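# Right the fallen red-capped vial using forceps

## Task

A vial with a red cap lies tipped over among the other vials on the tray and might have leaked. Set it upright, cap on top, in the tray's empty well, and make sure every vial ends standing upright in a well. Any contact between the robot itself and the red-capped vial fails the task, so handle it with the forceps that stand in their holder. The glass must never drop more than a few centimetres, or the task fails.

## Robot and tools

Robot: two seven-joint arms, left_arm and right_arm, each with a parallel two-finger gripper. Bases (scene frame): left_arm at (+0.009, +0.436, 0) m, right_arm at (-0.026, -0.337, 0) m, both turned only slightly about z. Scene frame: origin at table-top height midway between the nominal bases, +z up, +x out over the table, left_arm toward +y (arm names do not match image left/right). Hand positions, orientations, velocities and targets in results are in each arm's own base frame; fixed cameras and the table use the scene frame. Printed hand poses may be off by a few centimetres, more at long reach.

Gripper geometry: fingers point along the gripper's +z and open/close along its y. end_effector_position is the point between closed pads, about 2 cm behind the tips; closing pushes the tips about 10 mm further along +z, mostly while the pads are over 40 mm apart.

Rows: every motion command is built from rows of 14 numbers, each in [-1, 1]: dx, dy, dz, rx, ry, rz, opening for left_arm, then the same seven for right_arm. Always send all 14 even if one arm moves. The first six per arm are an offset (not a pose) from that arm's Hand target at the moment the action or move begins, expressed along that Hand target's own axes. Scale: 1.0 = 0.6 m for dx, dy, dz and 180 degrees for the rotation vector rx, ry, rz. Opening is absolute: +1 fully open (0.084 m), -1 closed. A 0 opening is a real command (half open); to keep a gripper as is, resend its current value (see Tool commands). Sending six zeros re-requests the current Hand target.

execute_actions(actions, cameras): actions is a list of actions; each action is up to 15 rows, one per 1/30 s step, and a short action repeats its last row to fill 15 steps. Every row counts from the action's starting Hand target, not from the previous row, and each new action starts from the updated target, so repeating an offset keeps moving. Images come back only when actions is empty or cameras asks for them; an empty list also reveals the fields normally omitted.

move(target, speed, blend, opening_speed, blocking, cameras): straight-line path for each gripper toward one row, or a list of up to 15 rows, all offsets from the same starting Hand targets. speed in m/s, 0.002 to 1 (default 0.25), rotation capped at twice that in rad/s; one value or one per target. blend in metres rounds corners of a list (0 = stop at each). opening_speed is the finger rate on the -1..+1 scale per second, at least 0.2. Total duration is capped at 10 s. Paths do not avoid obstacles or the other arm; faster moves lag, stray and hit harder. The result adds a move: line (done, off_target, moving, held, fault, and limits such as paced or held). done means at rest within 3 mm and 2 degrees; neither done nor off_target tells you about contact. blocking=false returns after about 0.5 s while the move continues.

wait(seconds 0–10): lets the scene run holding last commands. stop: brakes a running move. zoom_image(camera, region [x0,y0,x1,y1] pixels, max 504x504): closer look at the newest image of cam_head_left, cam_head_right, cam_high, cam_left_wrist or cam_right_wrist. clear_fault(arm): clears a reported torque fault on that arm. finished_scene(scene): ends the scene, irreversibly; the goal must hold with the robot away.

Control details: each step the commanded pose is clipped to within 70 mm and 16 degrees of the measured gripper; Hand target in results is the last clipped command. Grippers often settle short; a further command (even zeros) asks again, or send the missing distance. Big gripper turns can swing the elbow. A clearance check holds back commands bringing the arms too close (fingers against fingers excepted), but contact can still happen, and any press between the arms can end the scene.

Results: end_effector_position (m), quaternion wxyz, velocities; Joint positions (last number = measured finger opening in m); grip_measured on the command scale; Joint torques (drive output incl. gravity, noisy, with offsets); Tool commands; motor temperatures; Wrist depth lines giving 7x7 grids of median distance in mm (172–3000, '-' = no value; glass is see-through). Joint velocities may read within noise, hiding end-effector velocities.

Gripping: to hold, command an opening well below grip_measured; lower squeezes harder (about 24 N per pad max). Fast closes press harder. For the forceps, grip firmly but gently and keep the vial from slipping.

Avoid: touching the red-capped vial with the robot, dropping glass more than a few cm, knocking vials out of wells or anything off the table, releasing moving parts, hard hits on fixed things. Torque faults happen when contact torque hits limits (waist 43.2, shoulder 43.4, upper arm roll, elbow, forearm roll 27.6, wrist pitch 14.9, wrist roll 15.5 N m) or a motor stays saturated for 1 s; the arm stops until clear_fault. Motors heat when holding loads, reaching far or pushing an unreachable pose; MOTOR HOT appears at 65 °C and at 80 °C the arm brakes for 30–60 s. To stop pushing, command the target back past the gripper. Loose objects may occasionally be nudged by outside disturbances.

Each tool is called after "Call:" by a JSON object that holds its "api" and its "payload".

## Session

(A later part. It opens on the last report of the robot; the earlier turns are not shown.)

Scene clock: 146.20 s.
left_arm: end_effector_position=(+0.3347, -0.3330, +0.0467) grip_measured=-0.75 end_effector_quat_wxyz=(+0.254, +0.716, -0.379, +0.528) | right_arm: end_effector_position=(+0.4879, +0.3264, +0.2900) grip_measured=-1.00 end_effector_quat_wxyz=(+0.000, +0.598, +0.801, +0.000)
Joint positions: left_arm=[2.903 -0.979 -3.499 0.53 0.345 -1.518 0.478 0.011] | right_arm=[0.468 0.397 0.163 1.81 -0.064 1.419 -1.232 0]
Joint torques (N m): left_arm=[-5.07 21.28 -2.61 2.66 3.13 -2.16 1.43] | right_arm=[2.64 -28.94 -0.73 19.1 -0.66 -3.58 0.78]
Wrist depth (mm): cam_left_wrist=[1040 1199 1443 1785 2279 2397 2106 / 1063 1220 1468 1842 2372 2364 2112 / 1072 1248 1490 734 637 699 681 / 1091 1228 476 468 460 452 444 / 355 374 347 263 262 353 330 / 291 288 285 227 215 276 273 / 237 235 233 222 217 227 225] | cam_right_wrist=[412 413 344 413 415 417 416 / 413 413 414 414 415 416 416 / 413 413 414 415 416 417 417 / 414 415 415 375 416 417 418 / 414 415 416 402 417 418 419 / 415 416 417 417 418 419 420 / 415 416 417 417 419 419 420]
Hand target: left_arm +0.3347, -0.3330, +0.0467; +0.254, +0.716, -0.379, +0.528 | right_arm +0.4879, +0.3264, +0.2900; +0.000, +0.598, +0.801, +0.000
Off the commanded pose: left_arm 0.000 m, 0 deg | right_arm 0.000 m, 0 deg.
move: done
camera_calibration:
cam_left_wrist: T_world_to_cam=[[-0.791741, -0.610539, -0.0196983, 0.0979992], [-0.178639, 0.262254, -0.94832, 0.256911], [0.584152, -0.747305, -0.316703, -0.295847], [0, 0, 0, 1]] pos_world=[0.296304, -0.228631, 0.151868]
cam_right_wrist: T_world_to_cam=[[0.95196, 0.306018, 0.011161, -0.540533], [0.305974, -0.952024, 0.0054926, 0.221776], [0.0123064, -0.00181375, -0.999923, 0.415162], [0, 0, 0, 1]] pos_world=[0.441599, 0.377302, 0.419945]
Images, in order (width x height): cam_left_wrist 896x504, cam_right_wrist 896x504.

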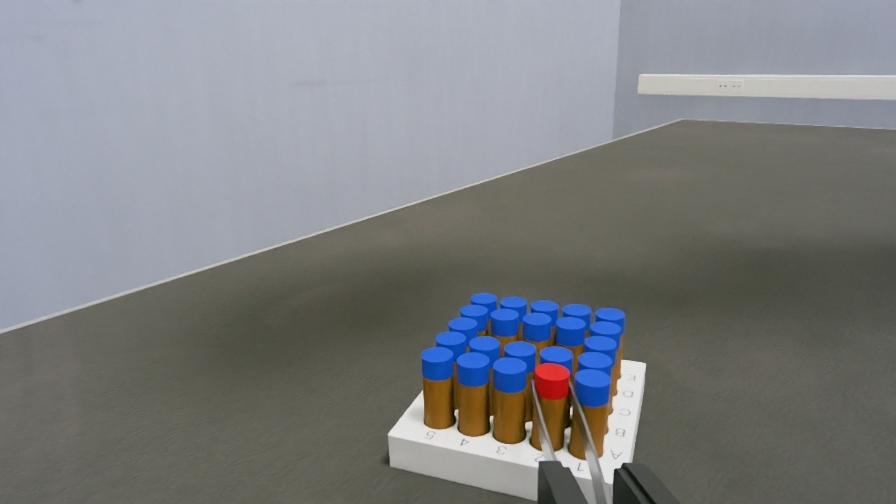

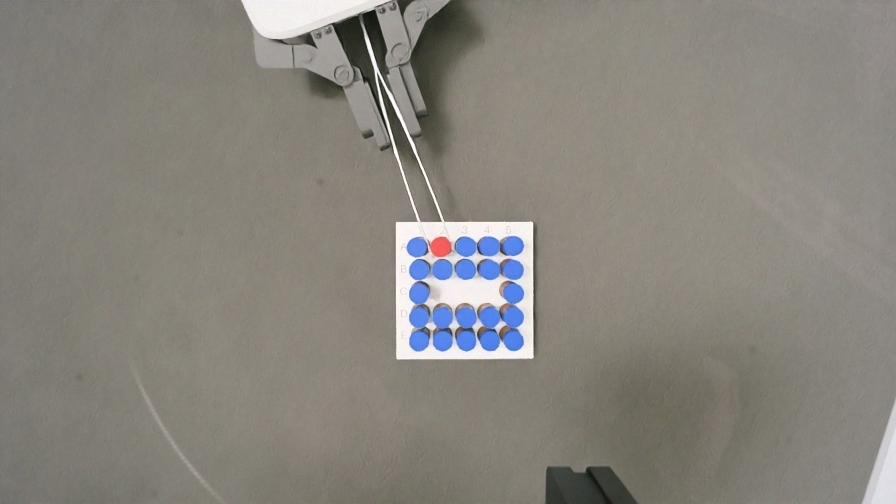

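Call:
{"api": "move", "payload": {"target": [[0.0001,-0.00095,0.0003,0,0,0,-0.735,0,0,0,0,0,0,-1],[0.0001,-0.00095,-0.0247,0,0,0,-0.735,0,0,0,0,0,0,-1]], "speed": [0.01,0.02], "cameras": ["cam_left_wrist","cam_right_wrist"]}}

Call:
{"api": "zoom_image", "payload": {"camera": "cam_left_wrist", "region": [480, 344, 620, 504]}}

Call:
{"api": "zoom_image", "payload": {"camera": "cam_right_wrist", "region": [411, 225, 471, 275]}}

Scene clock: 148.23 s.
left_arm: end_effector_position=(+0.3268, -0.3213, +0.0514) grip_measured=-0.76 end_effector_quat_wxyz=(+0.254, +0.716, -0.379, +0.528) | right_arm: end_effector_position=(+0.4879, +0.3264, +0.2900) grip_measured=-1.00 end_effector_quat_wxyz=(+0.000, +0.598, +0.801, +0.000)
Joint positions: left_arm=[2.915 -0.965 -3.488 0.484 0.362 -1.548 0.484 0.011] | right_arm=[0.468 0.397 0.163 1.81 -0.064 1.419 -1.232 0]
Joint torques (N m): left_arm=[5.09 33.78 -2.13 -2.25 3.22 -2.62 1.35] | right_arm=[2.63 -28.91 -0.61 18.98 -0.75 -3.57 0.71]
Wrist depth (mm): cam_left_wrist=[1046 1203 1458 1799 2286 2389 2145 / 1064 1224 1477 1847 2364 2397 2112 / 1081 1260 1499 1711 659 721 703 / 1105 1233 489 482 475 465 458 / 365 385 358 274 273 364 360 / 300 297 294 239 236 285 282 / 245 242 240 239 226 234 232] | cam_right_wrist=[412 412 346 414 414 416 416 / 412 413 415 415 416 416 416 / 412 414 414 415 416 416 417 / 414 415 415 401 416 418 418 / 415 415 416 403 417 417 419 / 414 415 415 417 417 419 420 / 415 417 417 417 418 419 421]
Hand target: left_arm +0.3268, -0.3213, +0.0514; +0.254, +0.716, -0.379, +0.528 | right_arm +0.4879, +0.3264, +0.2900; +0.000, +0.598, +0.801, +0.000
Off the commanded pose: left_arm 0.000 m, 0 deg | right_arm 0.000 m, 0 deg.
move: done
camera_calibration:
cam_left_wrist: T_world_to_cam=[[-0.791788, -0.610479, -0.0196733, 0.099003], [-0.178649, 0.262267, -0.948315, 0.256893], [0.584086, -0.747349, -0.316721, -0.280988], [0, 0, 0, 1]] pos_world=[0.288404, -0.216931, 0.156568]
cam_right_wrist: T_world_to_cam=[[0.95196, 0.306018, 0.011161, -0.540533], [0.305974, -0.952024, 0.0054926, 0.221776], [0.0123064, -0.00181375, -0.999923, 0.415162], [0, 0, 0, 1]] pos_world=[0.441599, 0.377302, 0.419945]
Images, in order (width x height): cam_left_wrist 896x504, cam_right_wrist 896x504.

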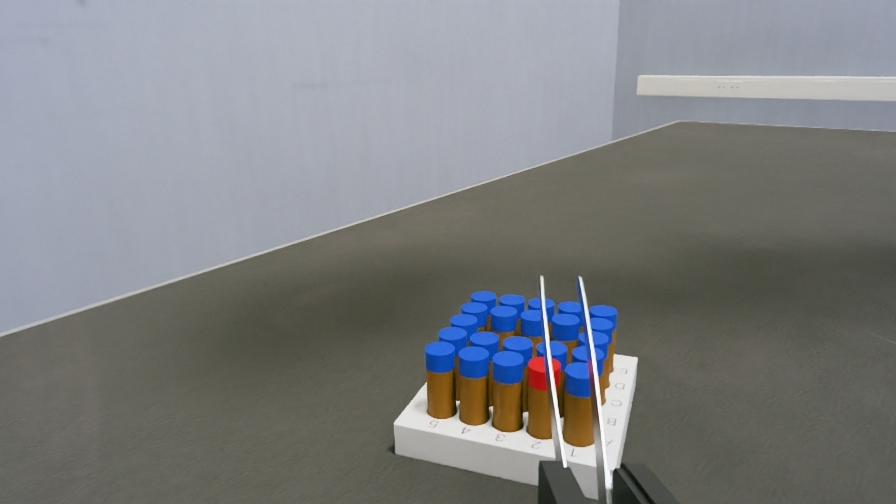

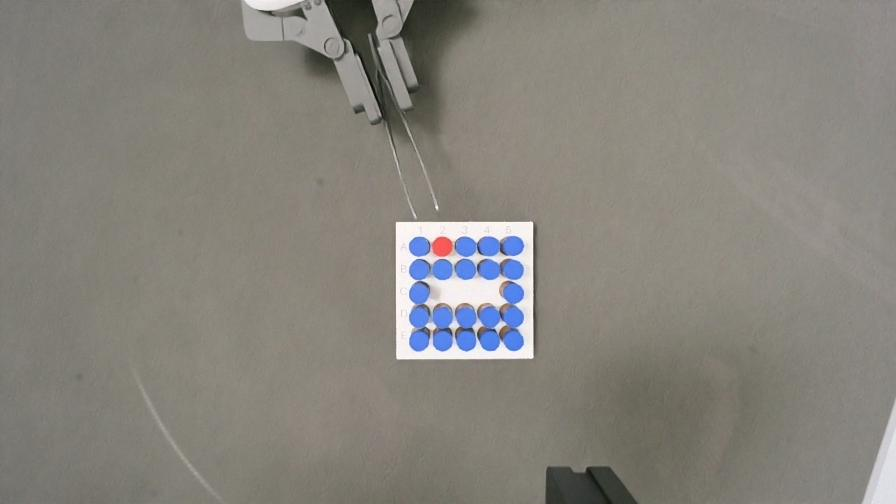

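Scaled by 3.150 from the camera's 896x504 image, which has a finer 1280x720 frame.

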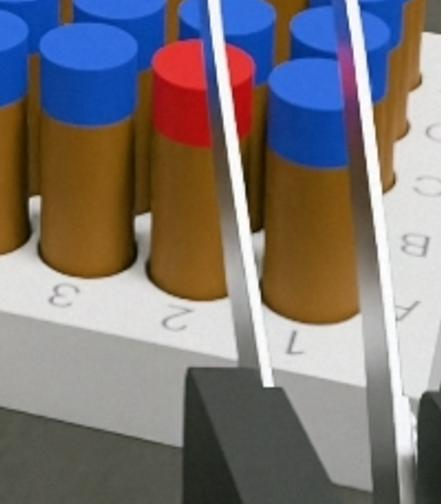

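Scaled by 8.400 from the camera's 896x504 image, which has a finer 1280x720 frame.

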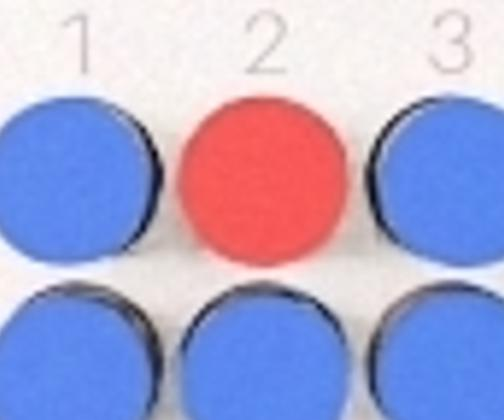

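Call:
{"api": "move", "payload": {"target": [[0,0,0,0,0,0,-0.92,0,0,0,0,0,0,-1],[0.02,0,-0.08,0,0,0,-0.92,0,0,0,0,0,0,-1]], "speed": 0.1, "cameras": ["cam_left_wrist","cam_high","cam_right_wrist"]}}

Call:
{"api": "zoom_image", "payload": {"camera": "cam_high", "region": [435, 240, 555, 320]}}

Call:
{"api": "zoom_image", "payload": {"camera": "cam_right_wrist", "region": [380, 215, 540, 365]}}

Scene clock: 149.80 s.
left_arm: end_effector_position=(+0.3016, -0.2879, +0.0778) grip_measured=-0.87 end_effector_quat_wxyz=(+0.254, +0.716, -0.379, +0.528) | right_arm: end_effector_position=(+0.4879, +0.3264, +0.2900) grip_measured=-1.00 end_effector_quat_wxyz=(+0.000, +0.598, +0.801, +0.000)
Joint positions: left_arm=[2.954 -0.876 -3.465 0.321 0.406 -1.618 0.493 0.006] | right_arm=[0.468 0.397 0.163 1.81 -0.064 1.419 -1.232 0]
Joint torques (N m): left_arm=[5.08 30.91 -1.34 -3.15 3.27 -2.54 1.59] | right_arm=[2.52 -29.11 -0.82 18.85 -0.74 -3.54 0.72]
Wrist depth (mm): cam_left_wrist=[1067 1222 1477 1828 2348 2431 2119 / 1091 1255 1509 1898 2439 2474 2199 / 1114 1285 1560 1852 770 845 825 / 1128 1305 573 569 554 546 539 / 1093 425 446 414 432 403 423 / 352 348 329 288 284 334 316 / 286 284 282 280 270 275 273] | cam_right_wrist=[410 412 412 414 415 416 415 / 412 414 414 415 416 416 417 / 413 414 415 415 417 417 418 / 414 414 415 401 416 418 418 / 414 415 416 401 417 418 418 / 415 417 416 417 417 418 419 / 416 416 417 418 418 419 419]
Hand target: left_arm +0.3016, -0.2879, +0.0778; +0.254, +0.716, -0.379, +0.528 | right_arm +0.4879, +0.3264, +0.2900; +0.000, +0.598, +0.801, +0.000
Off the commanded pose: left_arm 0.000 m, 0 deg | right_arm 0.000 m, 0 deg.
move: done
camera_calibration:
cam_left_wrist: T_world_to_cam=[[-0.791788, -0.610479, -0.0196733, 0.0998983], [-0.178649, 0.262267, -0.948315, 0.268693], [0.584086, -0.747349, -0.316721, -0.233021], [0, 0, 0, 1]] pos_world=[0.263204, -0.183631, 0.182968]
cam_right_wrist: T_world_to_cam=[[0.95196, 0.306018, 0.011161, -0.540533], [0.305974, -0.952024, 0.0054926, 0.221776], [0.0123064, -0.00181375, -0.999923, 0.415162], [0, 0, 0, 1]] pos_world=[0.441599, 0.377302, 0.419945]
Images, in order (width x height): cam_high 896x504, cam_left_wrist 896x504, cam_right_wrist 896x504.

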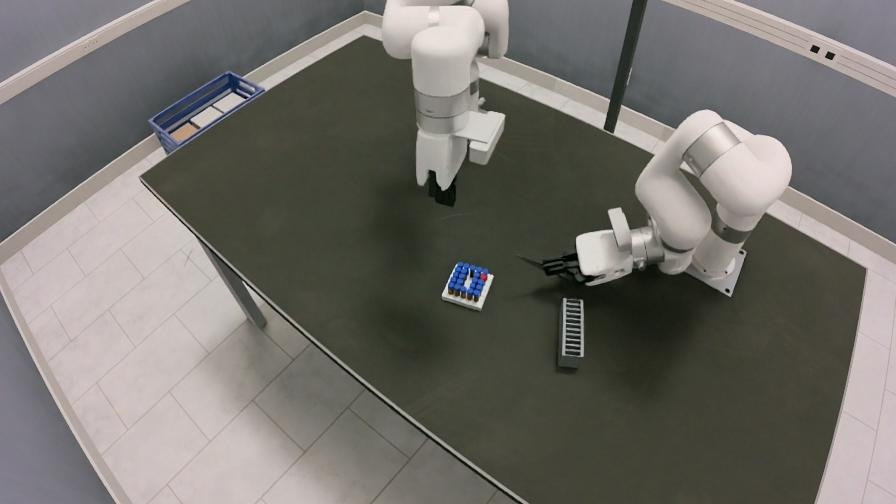

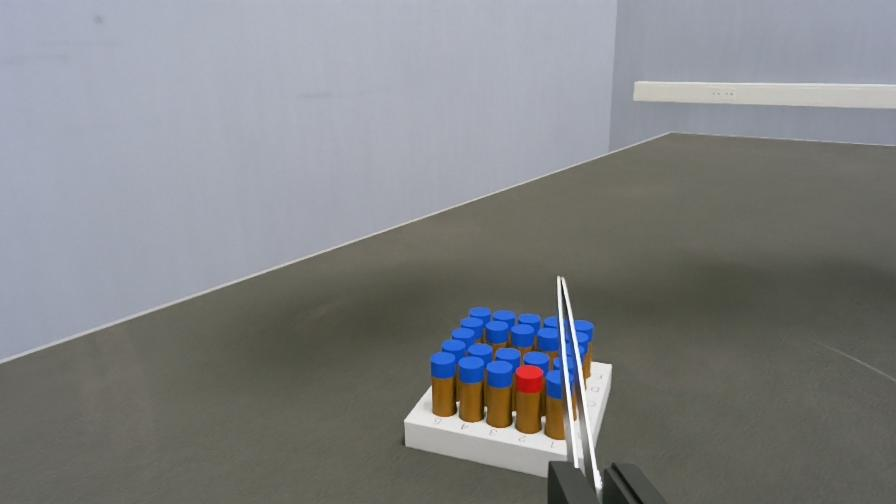

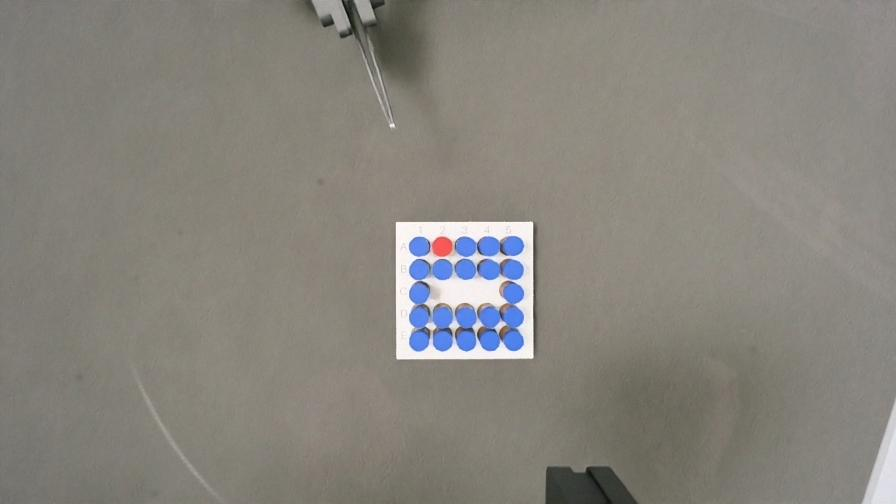

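Scaled by 4.200 from the camera's 896x504 image, which has a finer 1280x720 frame.

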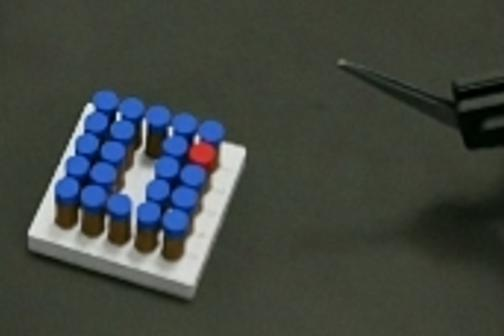

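Scaled by 3.150 from the camera's 896x504 image, which has a finer 1280x720 frame.

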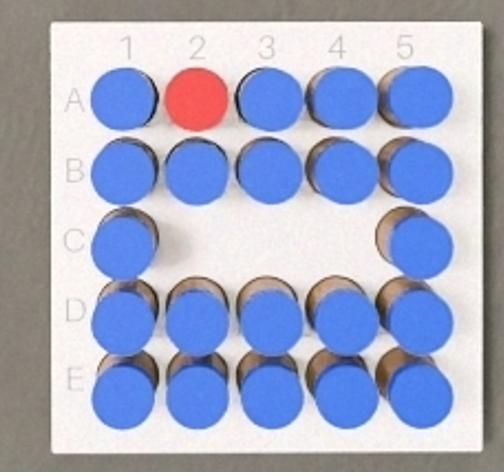

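All upright and seated.

Call:
{"api": "finished_scene", "payload": {"scene": 2}}

The scene is finished: the task was done.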